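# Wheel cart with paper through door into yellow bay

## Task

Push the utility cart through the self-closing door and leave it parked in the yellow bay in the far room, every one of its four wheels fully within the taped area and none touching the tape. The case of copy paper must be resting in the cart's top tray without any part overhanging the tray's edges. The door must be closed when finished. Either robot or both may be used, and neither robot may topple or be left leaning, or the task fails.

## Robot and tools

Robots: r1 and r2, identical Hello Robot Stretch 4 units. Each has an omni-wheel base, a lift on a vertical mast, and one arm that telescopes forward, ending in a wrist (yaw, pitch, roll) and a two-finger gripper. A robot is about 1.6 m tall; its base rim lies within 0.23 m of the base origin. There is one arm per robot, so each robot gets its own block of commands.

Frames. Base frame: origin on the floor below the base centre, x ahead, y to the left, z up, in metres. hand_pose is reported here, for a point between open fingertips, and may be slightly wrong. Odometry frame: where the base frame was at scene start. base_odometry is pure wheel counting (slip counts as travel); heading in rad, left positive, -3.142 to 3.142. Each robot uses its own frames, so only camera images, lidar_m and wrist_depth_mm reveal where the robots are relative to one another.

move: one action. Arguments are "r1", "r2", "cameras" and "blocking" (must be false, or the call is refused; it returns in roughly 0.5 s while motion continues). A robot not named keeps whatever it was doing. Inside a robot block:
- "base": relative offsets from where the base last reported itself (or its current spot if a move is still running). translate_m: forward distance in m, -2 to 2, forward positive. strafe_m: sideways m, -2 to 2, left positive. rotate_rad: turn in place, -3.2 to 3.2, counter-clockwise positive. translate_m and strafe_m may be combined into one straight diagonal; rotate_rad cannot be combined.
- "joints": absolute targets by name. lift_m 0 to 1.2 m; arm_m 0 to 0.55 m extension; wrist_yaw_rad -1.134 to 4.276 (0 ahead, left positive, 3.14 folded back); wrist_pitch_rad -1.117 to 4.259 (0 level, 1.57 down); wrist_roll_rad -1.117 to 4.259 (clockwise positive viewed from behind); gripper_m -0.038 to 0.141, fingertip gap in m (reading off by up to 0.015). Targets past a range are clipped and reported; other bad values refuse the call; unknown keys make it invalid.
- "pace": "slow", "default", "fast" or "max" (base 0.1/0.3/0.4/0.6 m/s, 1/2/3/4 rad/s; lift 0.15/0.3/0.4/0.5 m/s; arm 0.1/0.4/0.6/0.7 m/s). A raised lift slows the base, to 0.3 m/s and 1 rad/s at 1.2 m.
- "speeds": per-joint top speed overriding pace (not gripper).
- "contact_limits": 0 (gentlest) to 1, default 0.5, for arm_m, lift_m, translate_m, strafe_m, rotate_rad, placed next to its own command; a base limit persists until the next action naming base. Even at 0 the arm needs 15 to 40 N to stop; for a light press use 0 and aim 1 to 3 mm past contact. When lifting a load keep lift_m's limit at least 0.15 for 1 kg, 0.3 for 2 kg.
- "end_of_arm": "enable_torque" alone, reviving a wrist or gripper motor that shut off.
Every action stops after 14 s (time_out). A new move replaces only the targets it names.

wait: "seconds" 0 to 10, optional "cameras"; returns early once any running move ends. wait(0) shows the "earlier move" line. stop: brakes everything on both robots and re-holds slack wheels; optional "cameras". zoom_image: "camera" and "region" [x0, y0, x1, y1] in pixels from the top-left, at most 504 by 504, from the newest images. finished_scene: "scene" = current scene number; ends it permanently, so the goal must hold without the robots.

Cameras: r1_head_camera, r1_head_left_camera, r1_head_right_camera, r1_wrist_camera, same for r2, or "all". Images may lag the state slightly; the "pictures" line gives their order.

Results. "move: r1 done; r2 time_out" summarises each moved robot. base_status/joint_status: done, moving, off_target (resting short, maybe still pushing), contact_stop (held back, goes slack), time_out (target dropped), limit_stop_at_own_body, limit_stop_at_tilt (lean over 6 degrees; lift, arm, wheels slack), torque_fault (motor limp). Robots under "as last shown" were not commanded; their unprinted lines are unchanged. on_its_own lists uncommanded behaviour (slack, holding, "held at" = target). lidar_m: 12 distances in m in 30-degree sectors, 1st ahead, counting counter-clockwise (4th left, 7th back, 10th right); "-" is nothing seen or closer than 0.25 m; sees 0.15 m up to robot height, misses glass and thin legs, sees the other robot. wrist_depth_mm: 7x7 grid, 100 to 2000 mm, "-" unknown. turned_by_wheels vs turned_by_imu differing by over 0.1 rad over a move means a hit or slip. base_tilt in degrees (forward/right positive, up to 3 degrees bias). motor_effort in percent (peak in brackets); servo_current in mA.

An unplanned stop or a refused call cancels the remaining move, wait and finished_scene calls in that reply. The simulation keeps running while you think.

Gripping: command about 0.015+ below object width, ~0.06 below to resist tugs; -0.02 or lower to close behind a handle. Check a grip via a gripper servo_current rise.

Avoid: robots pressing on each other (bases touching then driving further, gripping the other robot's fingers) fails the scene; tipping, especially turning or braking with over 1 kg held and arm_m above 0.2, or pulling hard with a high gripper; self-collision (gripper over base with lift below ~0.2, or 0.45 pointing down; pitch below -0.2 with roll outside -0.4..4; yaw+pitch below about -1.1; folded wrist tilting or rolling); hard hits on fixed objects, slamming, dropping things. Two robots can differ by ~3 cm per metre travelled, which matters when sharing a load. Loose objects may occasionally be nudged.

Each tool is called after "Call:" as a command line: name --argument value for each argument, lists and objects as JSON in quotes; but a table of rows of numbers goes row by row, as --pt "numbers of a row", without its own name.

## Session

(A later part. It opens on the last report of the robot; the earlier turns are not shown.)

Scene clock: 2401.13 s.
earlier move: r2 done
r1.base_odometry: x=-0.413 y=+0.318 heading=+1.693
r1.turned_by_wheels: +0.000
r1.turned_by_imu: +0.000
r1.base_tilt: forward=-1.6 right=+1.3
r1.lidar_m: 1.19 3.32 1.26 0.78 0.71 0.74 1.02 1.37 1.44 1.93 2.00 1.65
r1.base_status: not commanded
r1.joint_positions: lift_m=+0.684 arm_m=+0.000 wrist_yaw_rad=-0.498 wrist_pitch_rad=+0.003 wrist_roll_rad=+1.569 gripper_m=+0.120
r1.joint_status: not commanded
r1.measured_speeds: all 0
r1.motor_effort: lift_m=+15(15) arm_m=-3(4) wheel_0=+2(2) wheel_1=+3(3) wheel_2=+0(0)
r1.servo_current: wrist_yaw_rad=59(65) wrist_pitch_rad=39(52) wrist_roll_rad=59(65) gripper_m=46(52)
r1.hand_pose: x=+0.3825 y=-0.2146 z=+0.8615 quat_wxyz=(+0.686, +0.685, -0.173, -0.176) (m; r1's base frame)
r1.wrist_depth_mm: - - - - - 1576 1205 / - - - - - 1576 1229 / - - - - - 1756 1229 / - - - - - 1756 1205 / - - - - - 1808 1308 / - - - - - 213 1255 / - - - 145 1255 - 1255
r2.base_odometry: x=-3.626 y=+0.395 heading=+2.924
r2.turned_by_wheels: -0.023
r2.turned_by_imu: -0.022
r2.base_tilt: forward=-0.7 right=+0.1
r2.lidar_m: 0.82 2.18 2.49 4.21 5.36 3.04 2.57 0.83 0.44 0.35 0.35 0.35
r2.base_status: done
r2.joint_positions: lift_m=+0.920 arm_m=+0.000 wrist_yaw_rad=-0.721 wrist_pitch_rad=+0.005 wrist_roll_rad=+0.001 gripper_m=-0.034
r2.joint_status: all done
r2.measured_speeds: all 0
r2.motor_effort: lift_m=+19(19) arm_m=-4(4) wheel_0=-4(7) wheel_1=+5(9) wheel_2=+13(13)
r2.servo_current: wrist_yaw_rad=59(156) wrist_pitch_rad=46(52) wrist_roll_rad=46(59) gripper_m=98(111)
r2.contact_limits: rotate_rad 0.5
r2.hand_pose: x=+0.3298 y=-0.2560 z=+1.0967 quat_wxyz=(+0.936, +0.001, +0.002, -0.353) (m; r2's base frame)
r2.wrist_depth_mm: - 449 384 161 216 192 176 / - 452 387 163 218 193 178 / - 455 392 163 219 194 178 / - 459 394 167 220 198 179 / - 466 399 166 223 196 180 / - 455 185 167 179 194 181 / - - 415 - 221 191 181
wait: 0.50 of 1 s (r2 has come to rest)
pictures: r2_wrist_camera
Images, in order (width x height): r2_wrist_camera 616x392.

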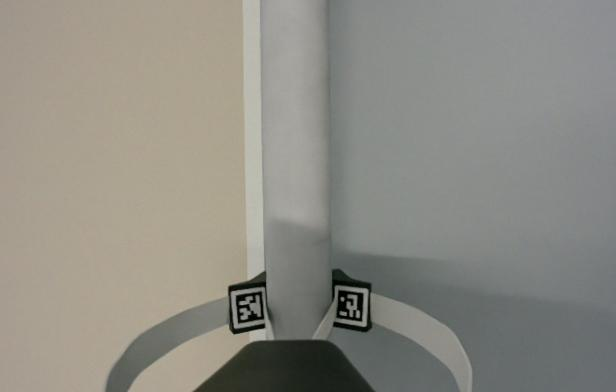

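Call:
move --r2 '{"base": {"translate_m": 0.025, "strafe_m": -0.035}, "pace": "slow", "contact_limits": {"translate_m": 0.4}}' --blocking false --cameras '[]'

Call:
wait --seconds 1.3 --cameras '["r2_wrist_camera"]'

Scene clock: 2410.33 s.
move: r2 moving
r1: as last shown
r1.base_tilt: forward=-1.6 right=+1.2
r1.lidar_m: 1.21 3.31 1.27 0.78 0.71 0.77 1.04 1.38 1.44 1.96 2.02 1.64
r1.servo_current: wrist_yaw_rad=52(59) wrist_pitch_rad=46(46) wrist_roll_rad=59(59) gripper_m=46(46)
r1.wrist_depth_mm: - - - - - 1576 1205 / - - - - - 1661 1229 / - - - - - 1708 1229 / - - - - - 1708 1182 / - - - - - 1808 1336 / - - - - - 213 1255 / - - - 145 1281 - 1229
r2.base_odometry: x=-3.631 y=+0.406 heading=+2.923
r2.turned_by_wheels: +0.000
r2.turned_by_imu: +0.000
r2.base_tilt: forward=-0.7 right=+0.1
r2.lidar_m: 0.79 2.17 2.50 4.18 5.38 3.04 2.57 0.83 0.44 0.35 0.36 0.33
r2.base_status: translate_m moving; strafe_m moving
r2.joint_positions: lift_m=+0.920 arm_m=+0.000 wrist_yaw_rad=-0.721 wrist_pitch_rad=+0.005 wrist_roll_rad=+0.001 gripper_m=-0.034
r2.joint_status: not commanded
r2.measured_speeds: translate_m=+0.028 strafe_m=-0.040 rotate_rad=-0.003 lift_m=+0.000 arm_m=+0.000 wrist_yaw_rad=+0.000 wrist_pitch_rad=+0.000 wrist_roll_rad=+0.000
r2.motor_effort: lift_m=+19(19) arm_m=-4(4) wheel_0=+7(8) wheel_1=-7(7) wheel_2=-5(10)
r2.servo_current: wrist_yaw_rad=65(65) wrist_pitch_rad=46(52) wrist_roll_rad=52(65) gripper_m=104(111)
r2.contact_limits: translate_m 0.4
r2.hand_pose: x=+0.3298 y=-0.2560 z=+1.0967 quat_wxyz=(+0.936, +0.001, +0.002, -0.353) (m; r2's base frame)
r2.wrist_depth_mm: - 445 370 160 215 191 176 / - 445 370 162 217 191 177 / - 452 377 163 219 193 178 / - 455 379 166 220 197 179 / - 449 382 165 222 195 180 / - 452 185 167 179 194 181 / - - 402 - 220 190 181
pictures: none
No camera images: "cameras" was empty.

Scene clock: 2411.43 s.
earlier move: r2 done
r1.base_odometry: x=-0.413 y=+0.318 heading=+1.693
r1.turned_by_wheels: +0.000
r1.turned_by_imu: +0.000
r1.base_tilt: forward=-1.6 right=+1.3
r1.lidar_m: 1.19 3.30 1.22 0.79 0.73 0.77 1.05 1.37 1.42 1.92 2.02 1.66
r1.base_status: not commanded
r1.joint_positions: lift_m=+0.684 arm_m=+0.000 wrist_yaw_rad=-0.498 wrist_pitch_rad=+0.003 wrist_roll_rad=+1.569 gripper_m=+0.120
r1.joint_status: not commanded
r1.measured_speeds: all 0
r1.motor_effort: lift_m=+15(15) arm_m=-4(4) wheel_0=+2(2) wheel_1=+3(3) wheel_2=+0(0)
r1.servo_current: wrist_yaw_rad=39(72) wrist_pitch_rad=39(52) wrist_roll_rad=46(65) gripper_m=39(46)
r1.hand_pose: x=+0.3825 y=-0.2146 z=+0.8615 quat_wxyz=(+0.686, +0.685, -0.173, -0.176) (m; r1's base frame)
r1.wrist_depth_mm: - - - - - 1576 1182 / - - - - - 1618 1182 / - - - - - 1708 1205 / - - - - - 1756 1182 / - - - - - 1756 1308 / - - - - - 213 1229 / - - - 145 1229 - 1255
r2.base_odometry: x=-3.643 y=+0.435 heading=+2.922
r2.turned_by_wheels: -0.001
r2.turned_by_imu: -0.001
r2.base_tilt: forward=-0.7 right=+0.1
r2.lidar_m: 0.74 2.18 2.51 4.19 5.36 3.04 2.61 0.77 0.45 0.34 0.34 0.34
r2.base_status: done
r2.joint_positions: lift_m=+0.920 arm_m=+0.000 wrist_yaw_rad=-0.727 wrist_pitch_rad=+0.005 wrist_roll_rad=+0.001 gripper_m=-0.034
r2.joint_status: not commanded
r2.measured_speeds: all 0
r2.motor_effort: lift_m=+19(19) arm_m=-4(4) wheel_0=-7(9) wheel_1=-5(8) wheel_2=-5(10)
r2.servo_current: wrist_yaw_rad=52(65) wrist_pitch_rad=46(52) wrist_roll_rad=52(65) gripper_m=98(111)
r2.contact_limits: translate_m 0.4
r2.hand_pose: x=+0.3283 y=-0.2570 z=+1.0967 quat_wxyz=(+0.935, +0.001, +0.002, -0.356) (m; r2's base frame)
r2.wrist_depth_mm: - 394 298 161 216 191 175 / - 397 301 162 218 191 177 / - 402 303 165 220 195 177 / - 404 304 163 221 198 179 / - 410 309 167 224 196 180 / - 415 183 166 179 194 180 / - 436 315 - 222 191 180
wait: 1.10 of 1.3 s (r2 has come to rest)
pictures: r2_wrist_camera
Images, in order (width x height): r2_wrist_camera 616x392.

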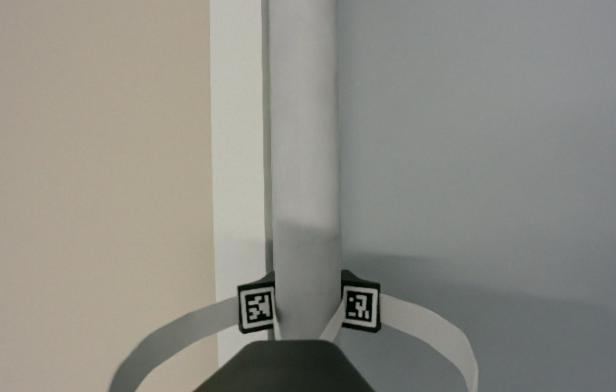

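Call:
move --r2 '{"base": {"translate_m": 0.008, "strafe_m": -0.03}, "pace": "slow", "contact_limits": {"translate_m": 0.35}}' --blocking false --cameras '[]'

Call:
wait --seconds 1.3 --cameras '["r2_wrist_camera"]'

Scene clock: 2415.97 s.
move: r2 moving
r1: as last shown
r1.lidar_m: 1.17 3.31 1.22 0.78 0.73 0.74 1.04 1.36 1.43 1.95 2.03 1.64
r1.motor_effort: lift_m=+15(15) arm_m=-3(4) wheel_0=+2(2) wheel_1=+3(3) wheel_2=+0(0)
r1.servo_current: wrist_yaw_rad=33(59) wrist_pitch_rad=39(52) wrist_roll_rad=59(65) gripper_m=39(46)
r1.wrist_depth_mm: - - - - - 1576 1182 / - - - - - 1618 1229 / - - - - - 1756 1182 / - - - - - 1808 1182 / - - - - - 1808 1336 / - - - - - 213 1255 / - - - 145 1255 - 1255
r2.base_odometry: x=-3.644 y=+0.447 heading=+2.921
r2.turned_by_wheels: -0.001
r2.turned_by_imu: +0.000
r2.base_tilt: forward=-0.7 right=+0.1
r2.lidar_m: 0.69 2.15 2.50 4.16 5.42 3.04 2.59 0.76 0.43 0.36 0.34 0.35
r2.base_status: translate_m moving; strafe_m moving
r2.joint_positions: lift_m=+0.920 arm_m=+0.000 wrist_yaw_rad=-0.727 wrist_pitch_rad=+0.005 wrist_roll_rad=+0.001 gripper_m=-0.034
r2.joint_status: not commanded
r2.measured_speeds: translate_m=+0.014 strafe_m=-0.048 rotate_rad=+0.000 lift_m=+0.000 arm_m=+0.000 wrist_yaw_rad=+0.000 wrist_pitch_rad=+0.000 wrist_roll_rad=+0.000
r2.motor_effort: lift_m=+19(19) arm_m=-4(4) wheel_0=+3(12) wheel_1=-6(8) wheel_2=-7(7)
r2.servo_current: wrist_yaw_rad=52(52) wrist_pitch_rad=39(52) wrist_roll_rad=33(46) gripper_m=98(104)
r2.contact_limits: translate_m 0.35
r2.hand_pose: x=+0.3283 y=-0.2570 z=+1.0967 quat_wxyz=(+0.935, +0.001, +0.002, -0.356) (m; r2's base frame)
r2.wrist_depth_mm: 462 379 285 161 214 190 173 / 462 382 289 162 217 190 175 / - 382 290 163 218 192 176 / 473 389 293 163 220 196 - / 462 389 296 165 222 195 178 / - 397 185 166 177 191 179 / - 415 329 - 220 185 179
pictures: none
No camera images: "cameras" was empty.

Scene clock: 2416.83 s.
earlier move: r2 done
r1.base_odometry: x=-0.413 y=+0.318 heading=+1.693
r1.turned_by_wheels: +0.000
r1.turned_by_imu: +0.000
r1.base_tilt: forward=-1.6 right=+1.2
r1.lidar_m: 1.20 3.33 1.24 0.78 0.73 0.74 1.02 1.37 1.44 1.94 2.03 1.66
r1.base_status: not commanded
r1.joint_positions: lift_m=+0.684 arm_m=+0.000 wrist_yaw_rad=-0.498 wrist_pitch_rad=+0.003 wrist_roll_rad=+1.569 gripper_m=+0.120
r1.joint_status: not commanded
r1.measured_speeds: all 0
r1.motor_effort: lift_m=+15(15) arm_m=-3(4) wheel_0=+2(2) wheel_1=+3(3) wheel_2=+0(0)
r1.servo_current: wrist_yaw_rad=46(59) wrist_pitch_rad=46(52) wrist_roll_rad=46(65) gripper_m=39(46)
r1.hand_pose: x=+0.3825 y=-0.2146 z=+0.8615 quat_wxyz=(+0.686, +0.685, -0.173, -0.176) (m; r1's base frame)
r1.wrist_depth_mm: - - - - - 1618 1182 / - - - - - 1661 1229 / - - - - - 1708 1205 / - - - - - 1756 1205 / - - - - - 1756 1336 / - - - - - 213 1281 / - - - 145 1255 - 1281
r2.base_odometry: x=-3.644 y=+0.465 heading=+2.922
r2.turned_by_wheels: +0.001
r2.turned_by_imu: +0.001
r2.base_tilt: forward=-0.7 right=+0.0
r2.lidar_m: 0.67 2.14 2.51 4.14 5.39 3.07 2.60 0.72 0.38 0.33 0.32 0.33
r2.base_status: done
r2.joint_positions: lift_m=+0.920 arm_m=+0.000 wrist_yaw_rad=-0.727 wrist_pitch_rad=+0.005 wrist_roll_rad=+0.001 gripper_m=-0.034
r2.joint_status: not commanded
r2.measured_speeds: all 0
r2.motor_effort: lift_m=+19(19) arm_m=-4(4) wheel_0=+9(12) wheel_1=-5(8) wheel_2=-4(7)
r2.servo_current: wrist_yaw_rad=52(59) wrist_pitch_rad=39(52) wrist_roll_rad=46(59) gripper_m=98(104)
r2.contact_limits: translate_m 0.35
r2.hand_pose: x=+0.3283 y=-0.2570 z=+1.0967 quat_wxyz=(+0.935, +0.001, +0.002, -0.356) (m; r2's base frame)
r2.wrist_depth_mm: 455 353 264 150 205 178 - / 455 353 265 151 205 179 - / 439 357 270 152 210 183 165 / 445 359 271 153 209 179 166 / 452 366 273 154 209 183 169 / 466 370 186 154 181 183 167 / - 340 287 - 203 177 -
wait: 0.87 of 1.3 s (r2 has come to rest)
pictures: r2_wrist_camera
Images, in order (width x height): r2_wrist_camera 616x392.

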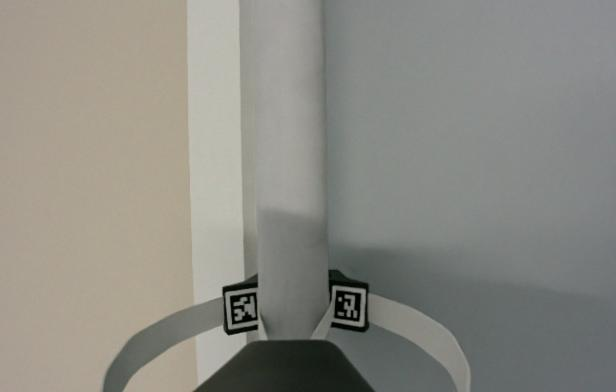

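Call:
move --r2 '{"base": {"translate_m": 0.0, "strafe_m": -0.012}, "pace": "slow", "contact_limits": {"translate_m": 0.35}}' --blocking false --cameras '[]'

Call:
wait --seconds 1.0 --cameras '["r2_wrist_camera", "r2_head_right_camera"]'

Scene clock: 2422.80 s.
move: r2 moving
r1: as last shown
r1.base_tilt: forward=-1.6 right=+1.3
r1.lidar_m: 1.20 3.29 1.24 0.79 0.74 0.78 1.06 1.37 1.42 1.94 2.01 1.65
r1.motor_effort: lift_m=+15(15) arm_m=-4(4) wheel_0=+2(2) wheel_1=+3(3) wheel_2=+0(0)
r1.servo_current: wrist_yaw_rad=46(59) wrist_pitch_rad=39(46) wrist_roll_rad=46(65) gripper_m=39(46)
r1.wrist_depth_mm: - - - - - 1576 1205 / - - - - - 1661 1229 / - - - - - 1708 1229 / - - - - - 1756 1182 / - - - - - 1808 1281 / - - - - - 213 1229 / - - - 144 1255 - 1255
r2.base_odometry: x=-3.642 y=+0.476 heading=+2.923
r2.turned_by_wheels: +0.001
r2.turned_by_imu: +0.001
r2.base_tilt: forward=-0.7 right=+0.0
r2.lidar_m: 0.67 2.16 2.51 4.17 5.42 3.06 2.61 0.72 0.36 0.31 0.33 0.32
r2.base_status: translate_m moving; strafe_m moving
r2.joint_positions: lift_m=+0.920 arm_m=+0.000 wrist_yaw_rad=-0.726 wrist_pitch_rad=+0.005 wrist_roll_rad=+0.001 gripper_m=-0.034
r2.joint_status: not commanded
r2.measured_speeds: translate_m=+0.000 strafe_m=-0.016 rotate_rad=+0.001 lift_m=+0.000 arm_m=+0.000 wrist_yaw_rad=+0.008 wrist_pitch_rad=+0.000 wrist_roll_rad=+0.000
r2.motor_effort: lift_m=+19(19) arm_m=-4(4) wheel_0=+10(15) wheel_1=-3(9) wheel_2=+1(4)
r2.servo_current: wrist_yaw_rad=46(59) wrist_pitch_rad=46(52) wrist_roll_rad=46(59) gripper_m=98(104)
r2.contact_limits: translate_m 0.35
r2.hand_pose: x=+0.3286 y=-0.2568 z=+1.0967 quat_wxyz=(+0.935, +0.001, +0.002, -0.355) (m; r2's base frame)
r2.wrist_depth_mm: 445 345 255 148 196 171 - / 445 345 256 149 196 172 159 / 436 349 264 146 199 173 - / 442 353 262 150 200 174 159 / 452 359 260 150 201 175 - / 455 362 184 151 180 177 - / - 362 277 - 200 166 -
pictures: none
No camera images: "cameras" was empty.

Scene clock: 2423.23 s.
earlier move: r2 done
r1.base_odometry: x=-0.413 y=+0.318 heading=+1.693
r1.turned_by_wheels: +0.000
r1.turned_by_imu: +0.000
r1.base_tilt: forward=-1.6 right=+1.3
r1.lidar_m: 1.19 3.31 1.24 0.78 0.72 0.77 1.06 1.37 1.43 1.96 2.02 1.63
r1.base_status: not commanded
r1.joint_positions: lift_m=+0.684 arm_m=+0.000 wrist_yaw_rad=-0.498 wrist_pitch_rad=+0.003 wrist_roll_rad=+1.569 gripper_m=+0.120
r1.joint_status: not commanded
r1.measured_speeds: all 0
r1.motor_effort: lift_m=+15(15) arm_m=-3(4) wheel_0=+2(3) wheel_1=+3(3) wheel_2=+0(0)
r1.servo_current: wrist_yaw_rad=46(59) wrist_pitch_rad=46(46) wrist_roll_rad=46(65) gripper_m=46(46)
r1.hand_pose: x=+0.3825 y=-0.2146 z=+0.8615 quat_wxyz=(+0.686, +0.685, -0.173, -0.176) (m; r1's base frame)
r1.wrist_depth_mm: - - - - - 1618 1182 / - - - - - 1618 1205 / - - - - - 1756 1229 / - - - - - 1863 1160 / - - - - - 1808 1336 / - - - - - 213 1255 / - - - 145 1255 - 1255
r2.base_odometry: x=-3.642 y=+0.477 heading=+2.923
r2.turned_by_wheels: +0.000
r2.turned_by_imu: +0.000
r2.base_tilt: forward=-0.7 right=+0.0
r2.lidar_m: 0.66 2.17 2.50 4.15 5.39 3.04 2.58 0.72 0.39 0.30 0.32 0.33
r2.base_status: done
r2.joint_positions: lift_m=+0.920 arm_m=+0.000 wrist_yaw_rad=-0.726 wrist_pitch_rad=+0.005 wrist_roll_rad=+0.001 gripper_m=-0.034
r2.joint_status: not commanded
r2.measured_speeds: all 0
r2.motor_effort: lift_m=+19(19) arm_m=-4(4) wheel_0=+13(15) wheel_1=-3(9) wheel_2=+0(4)
r2.servo_current: wrist_yaw_rad=46(59) wrist_pitch_rad=46(52) wrist_roll_rad=39(59) gripper_m=104(104)
r2.contact_limits: translate_m 0.35
r2.hand_pose: x=+0.3287 y=-0.2568 z=+1.0967 quat_wxyz=(+0.935, +0.001, +0.002, -0.355) (m; r2's base frame)
r2.wrist_depth_mm: 445 342 259 148 194 170 - / 452 343 255 149 195 171 158 / 452 347 263 145 198 172 - / 439 355 260 150 198 173 - / 445 357 260 150 200 174 - / 452 362 178 151 180 175 - / - 355 277 - 199 165 -
wait: 0.43 of 1 s (r2 has come to rest)
pictures: r2_head_right_camera, r2_wrist_camera
Images, in order (width x height): r2_head_right_camera 420x672, r2_wrist_camera 616x392.

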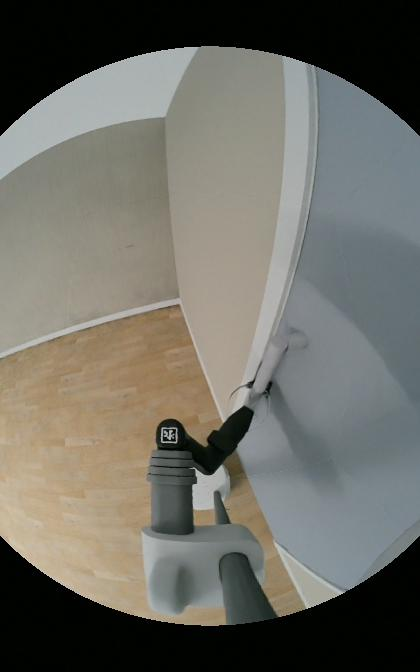

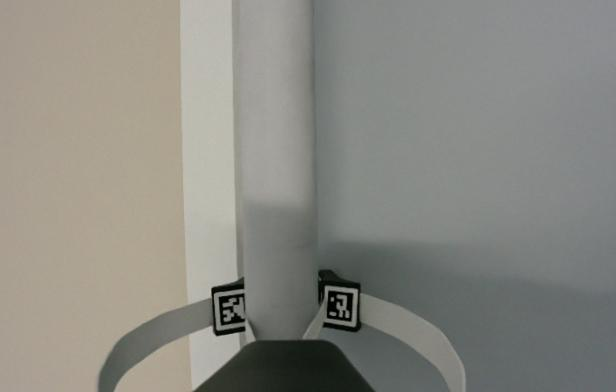

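Call:
move --r1 '{"base": {"rotate_rad": 1.25}}' --r2 '{"base": {"translate_m": -0.01, "strafe_m": 0.018}, "joints": {"gripper_m": 0.12}, "pace": "slow", "contact_limits": {"translate_m": 0.35}}' --blocking false --cameras '[]'

Call:
wait --seconds 1.0 --cameras '["r2_wrist_camera"]'

Call:
wait --seconds 1.0 --cameras '["r2_wrist_camera", "r1_head_camera"]'

Scene clock: 2432.40 s.
move: r1 moving; r2 moving
r1.base_odometry: x=-0.412 y=+0.318 heading=+1.945
r1.turned_by_wheels: +0.252
r1.turned_by_imu: +0.253
r1.base_tilt: forward=-1.6 right=+1.3
r1.lidar_m: 1.20 1.67 0.99 0.73 0.74 0.85 1.40 1.38 1.61 2.04 2.02 1.21
r1.base_status: rotate_rad moving
r1.joint_positions: lift_m=+0.684 arm_m=+0.000 wrist_yaw_rad=-0.498 wrist_pitch_rad=+0.003 wrist_roll_rad=+1.569 gripper_m=+0.120
r1.joint_status: not commanded
r1.measured_speeds: translate_m=-0.001 strafe_m=-0.001 rotate_rad=+0.973 lift_m=+0.000 arm_m=+0.000 wrist_yaw_rad=+0.000 wrist_pitch_rad=+0.000 wrist_roll_rad=+0.000
r1.motor_effort: lift_m=+15(15) arm_m=-3(4) wheel_0=-7(8) wheel_1=-6(8) wheel_2=-6(7)
r1.servo_current: wrist_yaw_rad=46(65) wrist_pitch_rad=46(46) wrist_roll_rad=52(59) gripper_m=46(46)
r1.hand_pose: x=+0.3825 y=-0.2146 z=+0.8615 quat_wxyz=(+0.686, +0.685, -0.173, -0.176) (m; r1's base frame)
r1.wrist_depth_mm: - - - - - 1576 1205 / - - - - - 1708 1205 / - - - - - 1921 1182 / - - - - - 1808 1255 / - - - - - 1537 1255 / - - 1205 1160 212 198 1205 / - - - 145 - - 991
r2.base_odometry: x=-3.639 y=+0.465 heading=+2.924
r2.turned_by_wheels: +0.001
r2.turned_by_imu: +0.001
r2.base_tilt: forward=-0.7 right=+0.1
r2.lidar_m: 0.65 2.17 2.52 4.17 5.38 3.05 2.56 0.73 0.41 0.33 0.32 0.32
r2.base_status: translate_m moving; strafe_m moving
r2.joint_positions: lift_m=+0.920 arm_m=+0.000 wrist_yaw_rad=-0.723 wrist_pitch_rad=+0.005 wrist_roll_rad=+0.001 gripper_m=-0.021
r2.joint_status: gripper_m moving
r2.measured_speeds: translate_m=-0.021 strafe_m=+0.039 rotate_rad=-0.003 lift_m=+0.000 arm_m=+0.000 wrist_yaw_rad=+0.000 wrist_pitch_rad=+0.000 wrist_roll_rad=+0.000
r2.motor_effort: lift_m=+19(19) arm_m=-4(4) wheel_0=-1(12) wheel_1=+6(7) wheel_2=+10(15)
r2.servo_current: wrist_yaw_rad=52(59) wrist_pitch_rad=39(46) wrist_roll_rad=52(52) gripper_m=91(98)
r2.contact_limits: translate_m 0.35
r2.hand_pose: x=+0.3294 y=-0.2563 z=+1.0967 quat_wxyz=(+0.935, +0.001, +0.002, -0.354) (m; r2's base frame)
r2.wrist_depth_mm: 445 359 265 150 204 176 - / 452 362 268 153 204 179 - / 449 366 270 153 210 182 164 / 459 370 273 155 208 178 164 / 466 373 276 155 208 182 168 / 473 382 185 156 183 182 167 / - 402 291 - 204 176 -
pictures: none
No camera images: "cameras" was empty.

Scene clock: 2433.40 s.
earlier move: r1 moving; r2 moving
r1.base_odometry: x=-0.413 y=+0.318 heading=+2.936
r1.turned_by_wheels: +0.991
r1.turned_by_imu: +0.997
r1.base_tilt: forward=-1.6 right=+1.3
r1.lidar_m: 1.04 0.74 0.74 0.81 1.30 1.37 1.51 2.07 2.05 1.24 1.20 1.87
r1.base_status: rotate_rad moving
r1.joint_positions: lift_m=+0.684 arm_m=+0.000 wrist_yaw_rad=-0.498 wrist_pitch_rad=+0.003 wrist_roll_rad=+1.569 gripper_m=+0.120
r1.joint_status: not commanded
r1.measured_speeds: translate_m=+0.002 strafe_m=+0.001 rotate_rad=+0.187 lift_m=+0.000 arm_m=+0.000 wrist_yaw_rad=+0.000 wrist_pitch_rad=+0.000 wrist_roll_rad=+0.000
r1.motor_effort: lift_m=+15(15) arm_m=-4(4) wheel_0=-1(9) wheel_1=-1(9) wheel_2=-1(8)
r1.servo_current: wrist_yaw_rad=52(65) wrist_pitch_rad=39(52) wrist_roll_rad=33(72) gripper_m=46(52)
r1.hand_pose: x=+0.3825 y=-0.2146 z=+0.8615 quat_wxyz=(+0.686, +0.685, -0.173, -0.176) (m; r1's base frame)
r1.wrist_depth_mm: - - - - - 1756 1205 / - - - - - 1756 1229 / - - - - - 1756 1229 / - - - - - 1708 1205 / - - - - - 1756 1255 / - 193 - - 191 213 1308 / - 159 1281 144 - - 1255
r2.base_odometry: x=-3.636 y=+0.457 heading=+2.924
r2.turned_by_wheels: +0.000
r2.turned_by_imu: +0.000
r2.base_tilt: forward=-0.7 right=+0.1
r2.lidar_m: 0.72 2.17 2.50 4.17 5.34 3.05 2.58 0.76 0.40 0.32 0.32 0.34
r2.base_status: done
r2.joint_positions: lift_m=+0.920 arm_m=+0.000 wrist_yaw_rad=-0.723 wrist_pitch_rad=+0.005 wrist_roll_rad=+0.001 gripper_m=+0.016
r2.joint_status: gripper_m moving
r2.measured_speeds: all 0
r2.motor_effort: lift_m=+19(19) arm_m=-4(4) wheel_0=+1(12) wheel_1=+4(7) wheel_2=+7(15)
r2.servo_current: wrist_yaw_rad=33(65) wrist_pitch_rad=39(52) wrist_roll_rad=46(59) gripper_m=46(98)
r2.contact_limits: translate_m 0.35
r2.hand_pose: x=+0.3293 y=-0.2564 z=+1.0967 quat_wxyz=(+0.935, +0.001, +0.002, -0.354) (m; r2's base frame)
r2.wrist_depth_mm: 455 370 278 162 213 186 170 / 459 375 278 163 213 186 171 / 466 377 282 164 216 189 172 / 469 382 285 165 218 190 - / 459 387 287 165 219 190 175 / - 392 196 166 207 192 175 / - 399 293 - 217 189 176
wait: 1.00 s; no rest
pictures: r2_wrist_camera
Images, in order (width x height): r2_wrist_camera 616x392.

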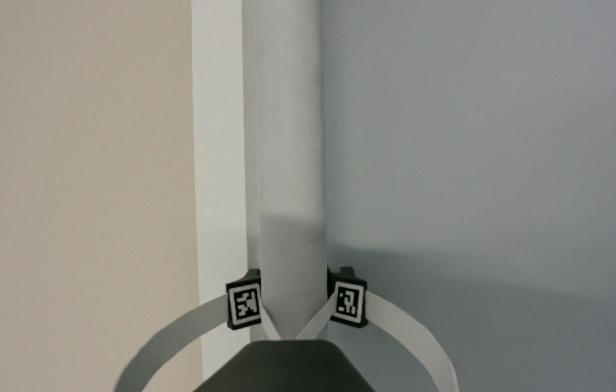

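Scene clock: 2433.77 s.
earlier move: r1 done; r2 moving
r1.base_odometry: x=-0.413 y=+0.318 heading=+2.942
r1.turned_by_wheels: +0.006
r1.turned_by_imu: +0.006
r1.base_tilt: forward=-1.6 right=+1.2
r1.lidar_m: 1.02 0.76 0.74 0.81 1.31 1.36 1.53 2.05 2.05 1.23 1.20 1.88
r1.base_status: done
r1.joint_positions: lift_m=+0.684 arm_m=+0.000 wrist_yaw_rad=-0.498 wrist_pitch_rad=+0.003 wrist_roll_rad=+1.569 gripper_m=+0.120
r1.joint_status: not commanded
r1.measured_speeds: all 0
r1.motor_effort: lift_m=+15(15) arm_m=-4(4) wheel_0=-3(9) wheel_1=-3(9) wheel_2=+0(8)
r1.servo_current: wrist_yaw_rad=39(65) wrist_pitch_rad=39(52) wrist_roll_rad=52(72) gripper_m=46(52)
r1.hand_pose: x=+0.3825 y=-0.2146 z=+0.8615 quat_wxyz=(+0.686, +0.685, -0.173, -0.176) (m; r1's base frame)
r1.wrist_depth_mm: - - - - - 1863 1205 / - - - - - 1708 1255 / - - - - - 1808 1205 / - - - - - 1708 1229 / - - - - - 1756 1229 / - 193 - - 190 213 1255 / - 159 1255 145 - - 1281
r2.base_odometry: x=-3.636 y=+0.457 heading=+2.924
r2.turned_by_wheels: +0.000
r2.turned_by_imu: +0.000
r2.base_tilt: forward=-0.7 right=+0.1
r2.lidar_m: 0.72 2.17 2.48 4.19 5.36 3.02 2.57 0.77 0.41 0.34 0.34 0.35
r2.base_status: done
r2.joint_positions: lift_m=+0.920 arm_m=+0.000 wrist_yaw_rad=-0.723 wrist_pitch_rad=+0.005 wrist_roll_rad=+0.001 gripper_m=+0.028
r2.joint_status: gripper_m moving
r2.measured_speeds: all 0
r2.motor_effort: lift_m=+19(19) arm_m=-4(4) wheel_0=+1(12) wheel_1=+5(7) wheel_2=+7(15)
r2.servo_current: wrist_yaw_rad=52(65) wrist_pitch_rad=39(52) wrist_roll_rad=33(59) gripper_m=85(98)
r2.contact_limits: translate_m 0.35
r2.hand_pose: x=+0.3293 y=-0.2564 z=+1.0967 quat_wxyz=(+0.935, +0.001, +0.002, -0.354) (m; r2's base frame)
r2.wrist_depth_mm: 455 370 274 163 212 185 170 / 462 373 279 163 214 186 170 / 466 377 282 164 216 189 172 / 469 379 283 165 218 190 - / 477 387 287 166 220 190 174 / - 392 196 166 206 191 175 / - 397 293 - 216 189 176
wait: 0.37 of 1 s (r1 has come to rest)
pictures: r1_head_camera, r2_wrist_camera
Images, in order (width x height): r1_head_camera 420x560, r2_wrist_camera 616x392.

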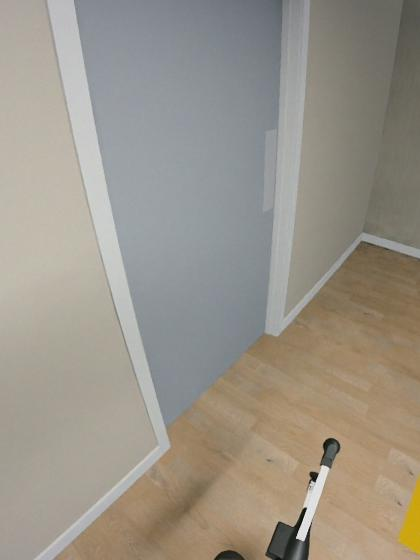

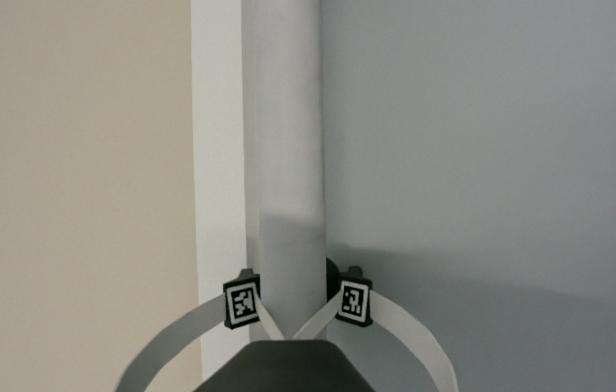

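Call:
move --r2 '{"base": {"translate_m": -0.03, "strafe_m": 0.026}, "joints": {"gripper_m": 0.12}, "pace": "slow", "contact_limits": {"translate_m": 0.3}}' --blocking false --cameras '[]'

Call:
wait --seconds 1.2 --cameras '["r2_wrist_camera"]'

Scene clock: 2441.50 s.
earlier move: r2 done
move: r2 moving
r1: as last shown
r1.turned_by_wheels: +0.000
r1.turned_by_imu: +0.000
r1.lidar_m: 0.99 0.75 0.73 0.81 1.31 1.37 1.53 2.07 2.05 1.28 1.18 1.85
r1.motor_effort: lift_m=+15(15) arm_m=-4(4) wheel_0=-3(4) wheel_1=-3(3) wheel_2=+0(0)
r1.servo_current: wrist_yaw_rad=52(65) wrist_pitch_rad=46(46) wrist_roll_rad=46(59) gripper_m=46(46)
r1.wrist_depth_mm: - - - - - 1808 1205 / - - - - - 1708 1182 / - - - - - 1756 1205 / - - - - - 1808 1229 / - - - - - 1756 1255 / - 193 - - 191 214 1255 / - 159 1281 145 - - 1229
r2.base_odometry: x=-3.628 y=+0.446 heading=+2.925
r2.turned_by_wheels: +0.001
r2.turned_by_imu: +0.002
r2.base_tilt: forward=-0.7 right=+0.1
r2.lidar_m: 0.74 2.17 2.52 4.17 5.32 3.04 2.56 0.80 0.42 0.35 0.34 0.35
r2.base_status: translate_m moving; strafe_m moving
r2.joint_positions: lift_m=+0.920 arm_m=+0.000 wrist_yaw_rad=-0.723 wrist_pitch_rad=+0.005 wrist_roll_rad=+0.001 gripper_m=+0.120
r2.joint_status: all done
r2.measured_speeds: translate_m=-0.040 strafe_m=+0.034 rotate_rad=+0.000 lift_m=+0.000 arm_m=+0.000 wrist_yaw_rad=+0.000 wrist_pitch_rad=+0.000 wrist_roll_rad=+0.000
r2.motor_effort: lift_m=+19(19) arm_m=-4(4) wheel_0=-1(6) wheel_1=+5(7) wheel_2=+11(12)
r2.servo_current: wrist_yaw_rad=59(59) wrist_pitch_rad=46(52) wrist_roll_rad=46(59) gripper_m=46(59)
r2.contact_limits: translate_m 0.3
r2.hand_pose: x=+0.3293 y=-0.2564 z=+1.0967 quat_wxyz=(+0.935, +0.001, +0.002, -0.354) (m; r2's base frame)
r2.wrist_depth_mm: - 392 293 176 224 195 178 / - 394 296 178 226 196 180 / - 399 298 179 228 198 181 / - 404 303 180 229 200 182 / - 410 303 178 226 201 182 / - 415 196 179 195 202 184 / - 410 342 - 229 195 -
pictures: none
No camera images: "cameras" was empty.

Scene clock: 2442.50 s.
earlier move: r2 done
r1.base_odometry: x=-0.413 y=+0.318 heading=+2.942
r1.turned_by_wheels: +0.000
r1.turned_by_imu: +0.000
r1.base_tilt: forward=-1.6 right=+1.3
r1.lidar_m: 1.05 0.75 0.72 0.80 1.31 1.36 1.54 2.07 2.03 1.26 1.22 1.85
r1.base_status: not commanded
r1.joint_positions: lift_m=+0.684 arm_m=+0.000 wrist_yaw_rad=-0.498 wrist_pitch_rad=+0.003 wrist_roll_rad=+1.569 gripper_m=+0.120
r1.joint_status: not commanded
r1.measured_speeds: all 0
r1.motor_effort: lift_m=+15(15) arm_m=-3(4) wheel_0=-3(4) wheel_1=-3(3) wheel_2=+0(0)
r1.servo_current: wrist_yaw_rad=52(65) wrist_pitch_rad=39(46) wrist_roll_rad=46(59) gripper_m=46(52)
r1.hand_pose: x=+0.3825 y=-0.2146 z=+0.8615 quat_wxyz=(+0.686, +0.685, -0.173, -0.176) (m; r1's base frame)
r1.wrist_depth_mm: - - - - - 1863 1205 / - - - - - 1756 1205 / - - - - - 1756 1205 / - - - - - 1756 1229 / - - - - - 1756 1229 / - 193 - - 190 213 1229 / - 159 1281 145 - - 1255
r2.base_odometry: x=-3.612 y=+0.425 heading=+2.925
r2.turned_by_wheels: +0.000
r2.turned_by_imu: +0.000
r2.base_tilt: forward=-0.7 right=+0.1
r2.lidar_m: 0.77 2.19 2.56 4.23 5.32 3.04 2.56 0.78 0.45 0.37 0.36 0.37
r2.base_status: done
r2.joint_positions: lift_m=+0.920 arm_m=+0.000 wrist_yaw_rad=-0.725 wrist_pitch_rad=+0.005 wrist_roll_rad=+0.001 gripper_m=+0.120
r2.joint_status: all done
r2.measured_speeds: all 0
r2.motor_effort: lift_m=+19(19) arm_m=-4(4) wheel_0=-3(6) wheel_1=+4(7) wheel_2=+7(12)
r2.servo_current: wrist_yaw_rad=46(59) wrist_pitch_rad=46(52) wrist_roll_rad=46(59) gripper_m=46(59)
r2.contact_limits: translate_m 0.3
r2.hand_pose: x=+0.3288 y=-0.2567 z=+1.0967 quat_wxyz=(+0.935, +0.001, +0.002, -0.355) (m; r2's base frame)
r2.wrist_depth_mm: - 424 320 202 247 214 196 / - 430 325 205 247 216 198 / - 433 325 207 249 217 199 / - 424 330 213 251 219 201 / - 430 325 213 247 220 202 / - 433 314 206 213 217 202 / - 424 375 - 250 215 203
wait: 1.00 of 1.2 s (r2 has come to rest)
pictures: r2_wrist_camera
Images, in order (width x height): r2_wrist_camera 616x392.

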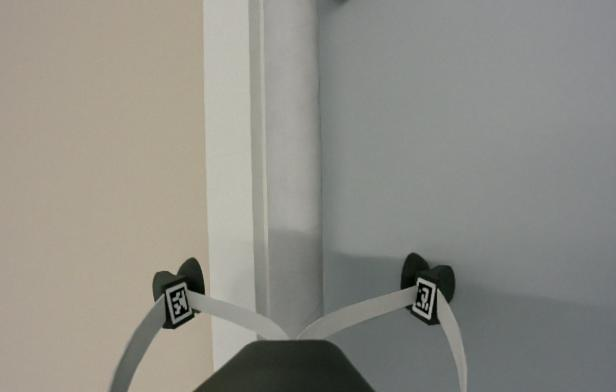

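Call:
move --r2 '{"base": {"translate_m": -0.10, "strafe_m": 0.10}, "contact_limits": {"translate_m": 0.3}}' --blocking false --cameras '["r1_head_camera"]'

Call:
zoom_image --camera "r1_head_camera" --region '[180, 0, 400, 360]'

Call:
wait --seconds 1.0 --cameras '["r2_wrist_camera", "r2_head_right_camera"]'

Scene clock: 2448.87 s.
move: r2 moving
r1: as last shown
r1.lidar_m: 1.04 0.76 0.73 0.82 1.28 1.36 1.53 2.09 2.04 1.27 1.20 1.85
r1.servo_current: wrist_yaw_rad=46(59) wrist_pitch_rad=39(52) wrist_roll_rad=39(59) gripper_m=46(52)
r1.wrist_depth_mm: - - - - - 1808 1205 / - - - - - 1756 1229 / - - - - - 1708 1229 / - - - - - 1808 1205 / - - - - - 1756 1229 / - 193 - - 190 213 1255 / - 160 1281 144 - - 1281
r2.base_odometry: x=-3.595 y=+0.398 heading=+2.925
r2.turned_by_wheels: +0.001
r2.turned_by_imu: +0.001
r2.base_tilt: forward=-0.6 right=+0.0
r2.lidar_m: 0.80 2.21 2.54 4.22 5.28 2.99 2.56 0.84 0.49 0.40 0.40 0.42
r2.base_status: translate_m moving; strafe_m moving
r2.joint_positions: lift_m=+0.920 arm_m=+0.000 wrist_yaw_rad=-0.727 wrist_pitch_rad=+0.005 wrist_roll_rad=+0.001 gripper_m=+0.120
r2.joint_status: not commanded
r2.measured_speeds: translate_m=-0.091 strafe_m=+0.088 rotate_rad=+0.004 lift_m=+0.000 arm_m=+0.000 wrist_yaw_rad=+0.000 wrist_pitch_rad=+0.000 wrist_roll_rad=+0.000
r2.motor_effort: lift_m=+19(19) arm_m=-4(4) wheel_0=-10(11) wheel_1=+7(7) wheel_2=+10(12)
r2.servo_current: wrist_yaw_rad=39(52) wrist_pitch_rad=39(52) wrist_roll_rad=46(59) gripper_m=52(52)
r2.contact_limits: translate_m 0.3
r2.hand_pose: x=+0.3283 y=-0.2570 z=+1.0967 quat_wxyz=(+0.935, +0.001, +0.002, -0.355) (m; r2's base frame)
r2.wrist_depth_mm: - 449 353 277 268 240 216 / - 439 355 238 272 237 217 / - 455 359 237 273 238 219 / - 459 364 237 276 240 220 / - 452 359 301 279 242 220 / - 189 217 236 264 235 222 / - - 410 - 268 245 223
pictures: r1_head_camera
Images, in order (width x height): r1_head_camera 420x560.

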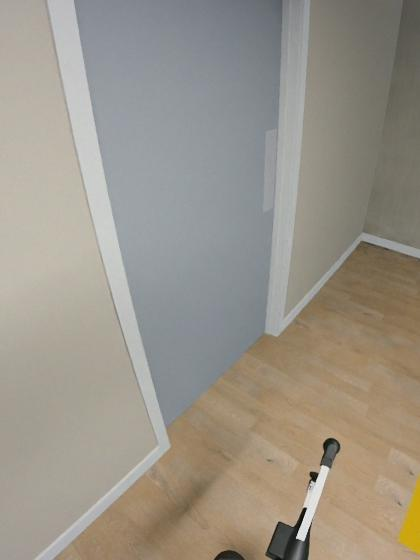

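Scaled by 1.400 from the camera's 420x560 image, which has a finer 600x800 frame.

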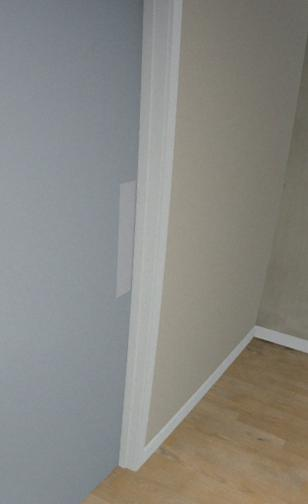

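Scene clock: 2449.87 s.
earlier move: r2 moving
r1.base_odometry: x=-0.413 y=+0.318 heading=+2.942
r1.turned_by_wheels: +0.000
r1.turned_by_imu: +0.000
r1.base_tilt: forward=-1.6 right=+1.3
r1.lidar_m: 1.04 0.75 0.75 0.82 1.29 1.37 1.53 2.05 2.03 1.27 1.19 1.83
r1.base_status: not commanded
r1.joint_positions: lift_m=+0.684 arm_m=+0.000 wrist_yaw_rad=-0.498 wrist_pitch_rad=+0.003 wrist_roll_rad=+1.569 gripper_m=+0.120
r1.joint_status: not commanded
r1.measured_speeds: all 0
r1.motor_effort: lift_m=+15(15) arm_m=-4(4) wheel_0=-4(4) wheel_1=-3(3) wheel_2=+0(0)
r1.servo_current: wrist_yaw_rad=33(65) wrist_pitch_rad=46(52) wrist_roll_rad=52(65) gripper_m=46(52)
r1.hand_pose: x=+0.3825 y=-0.2146 z=+0.8615 quat_wxyz=(+0.686, +0.685, -0.173, -0.176) (m; r1's base frame)
r1.wrist_depth_mm: - - - - - 1808 1182 / - - - - - 1708 1205 / - - - - - 1756 1229 / - - - - - 1756 1229 / - - - - - 1808 1229 / - 193 - - 191 214 1255 / - 160 1255 144 - - 1255
r2.base_odometry: x=-3.536 y=+0.306 heading=+2.925
r2.turned_by_wheels: +0.000
r2.turned_by_imu: +0.000
r2.base_tilt: forward=-0.7 right=+0.1
r2.lidar_m: 1.00 2.25 2.61 4.42 5.19 2.95 2.49 1.09 0.60 0.50 0.49 0.53
r2.base_status: translate_m moving; strafe_m moving
r2.joint_positions: lift_m=+0.920 arm_m=+0.000 wrist_yaw_rad=-0.727 wrist_pitch_rad=+0.005 wrist_roll_rad=+0.001 gripper_m=+0.120
r2.joint_status: not commanded
r2.measured_speeds: all 0
r2.motor_effort: lift_m=+19(19) arm_m=-4(4) wheel_0=+2(14) wheel_1=+4(8) wheel_2=+3(12)
r2.servo_current: wrist_yaw_rad=52(59) wrist_pitch_rad=46(52) wrist_roll_rad=33(59) gripper_m=52(59)
r2.contact_limits: translate_m 0.3
r2.hand_pose: x=+0.3283 y=-0.2570 z=+1.0967 quat_wxyz=(+0.935, +0.001, +0.002, -0.356) (m; r2's base frame)
r2.wrist_depth_mm: - - 462 357 368 325 291 / - - 469 402 373 329 297 / - - 477 347 375 327 300 / - - 477 355 379 332 301 / - - - 459 379 334 300 / - 186 194 347 199 324 304 / - - - - 370 338 306
wait: 1.00 s; no rest
pictures: r2_head_right_camera, r2_wrist_camera
Images, in order (width x height): r2_head_right_camera 420x672, r2_wrist_camera 616x392.

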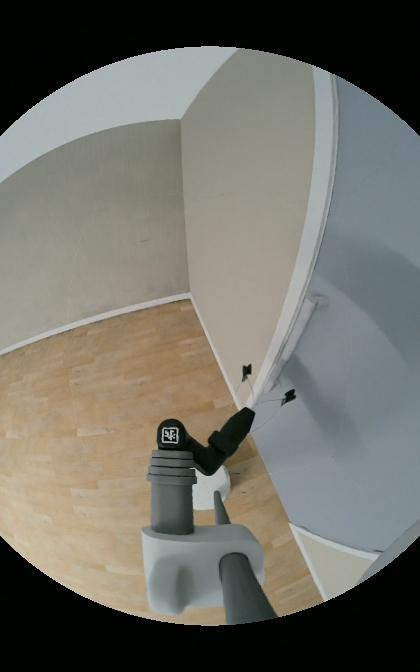

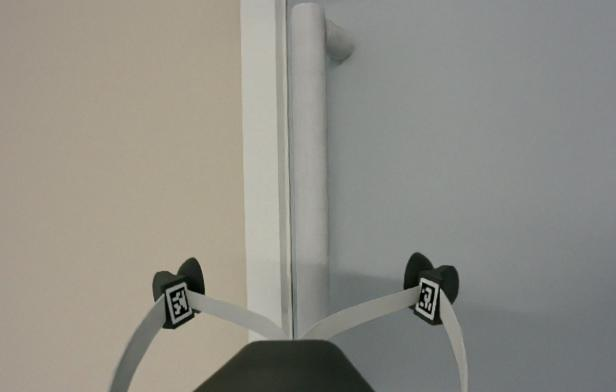

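Call:
zoom_image --camera "r2_wrist_camera" --region '[220, 0, 380, 240]'

Call:
zoom_image --camera "r2_head_right_camera" --region '[250, 60, 420, 330]'

Scaled by 2.100.

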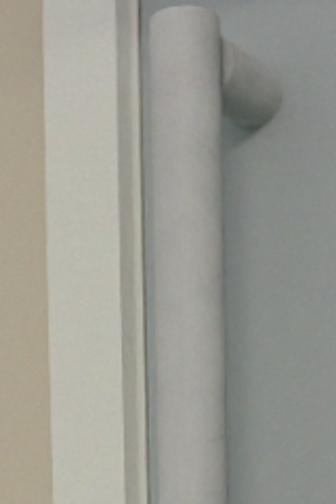

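Scaled by 1.867 from the camera's 420x672 image, which has a finer 600x960 frame.

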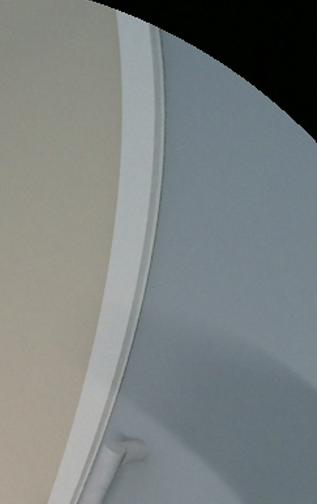

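Call:
finished_scene --scene 2

The scene is finished: the task was done.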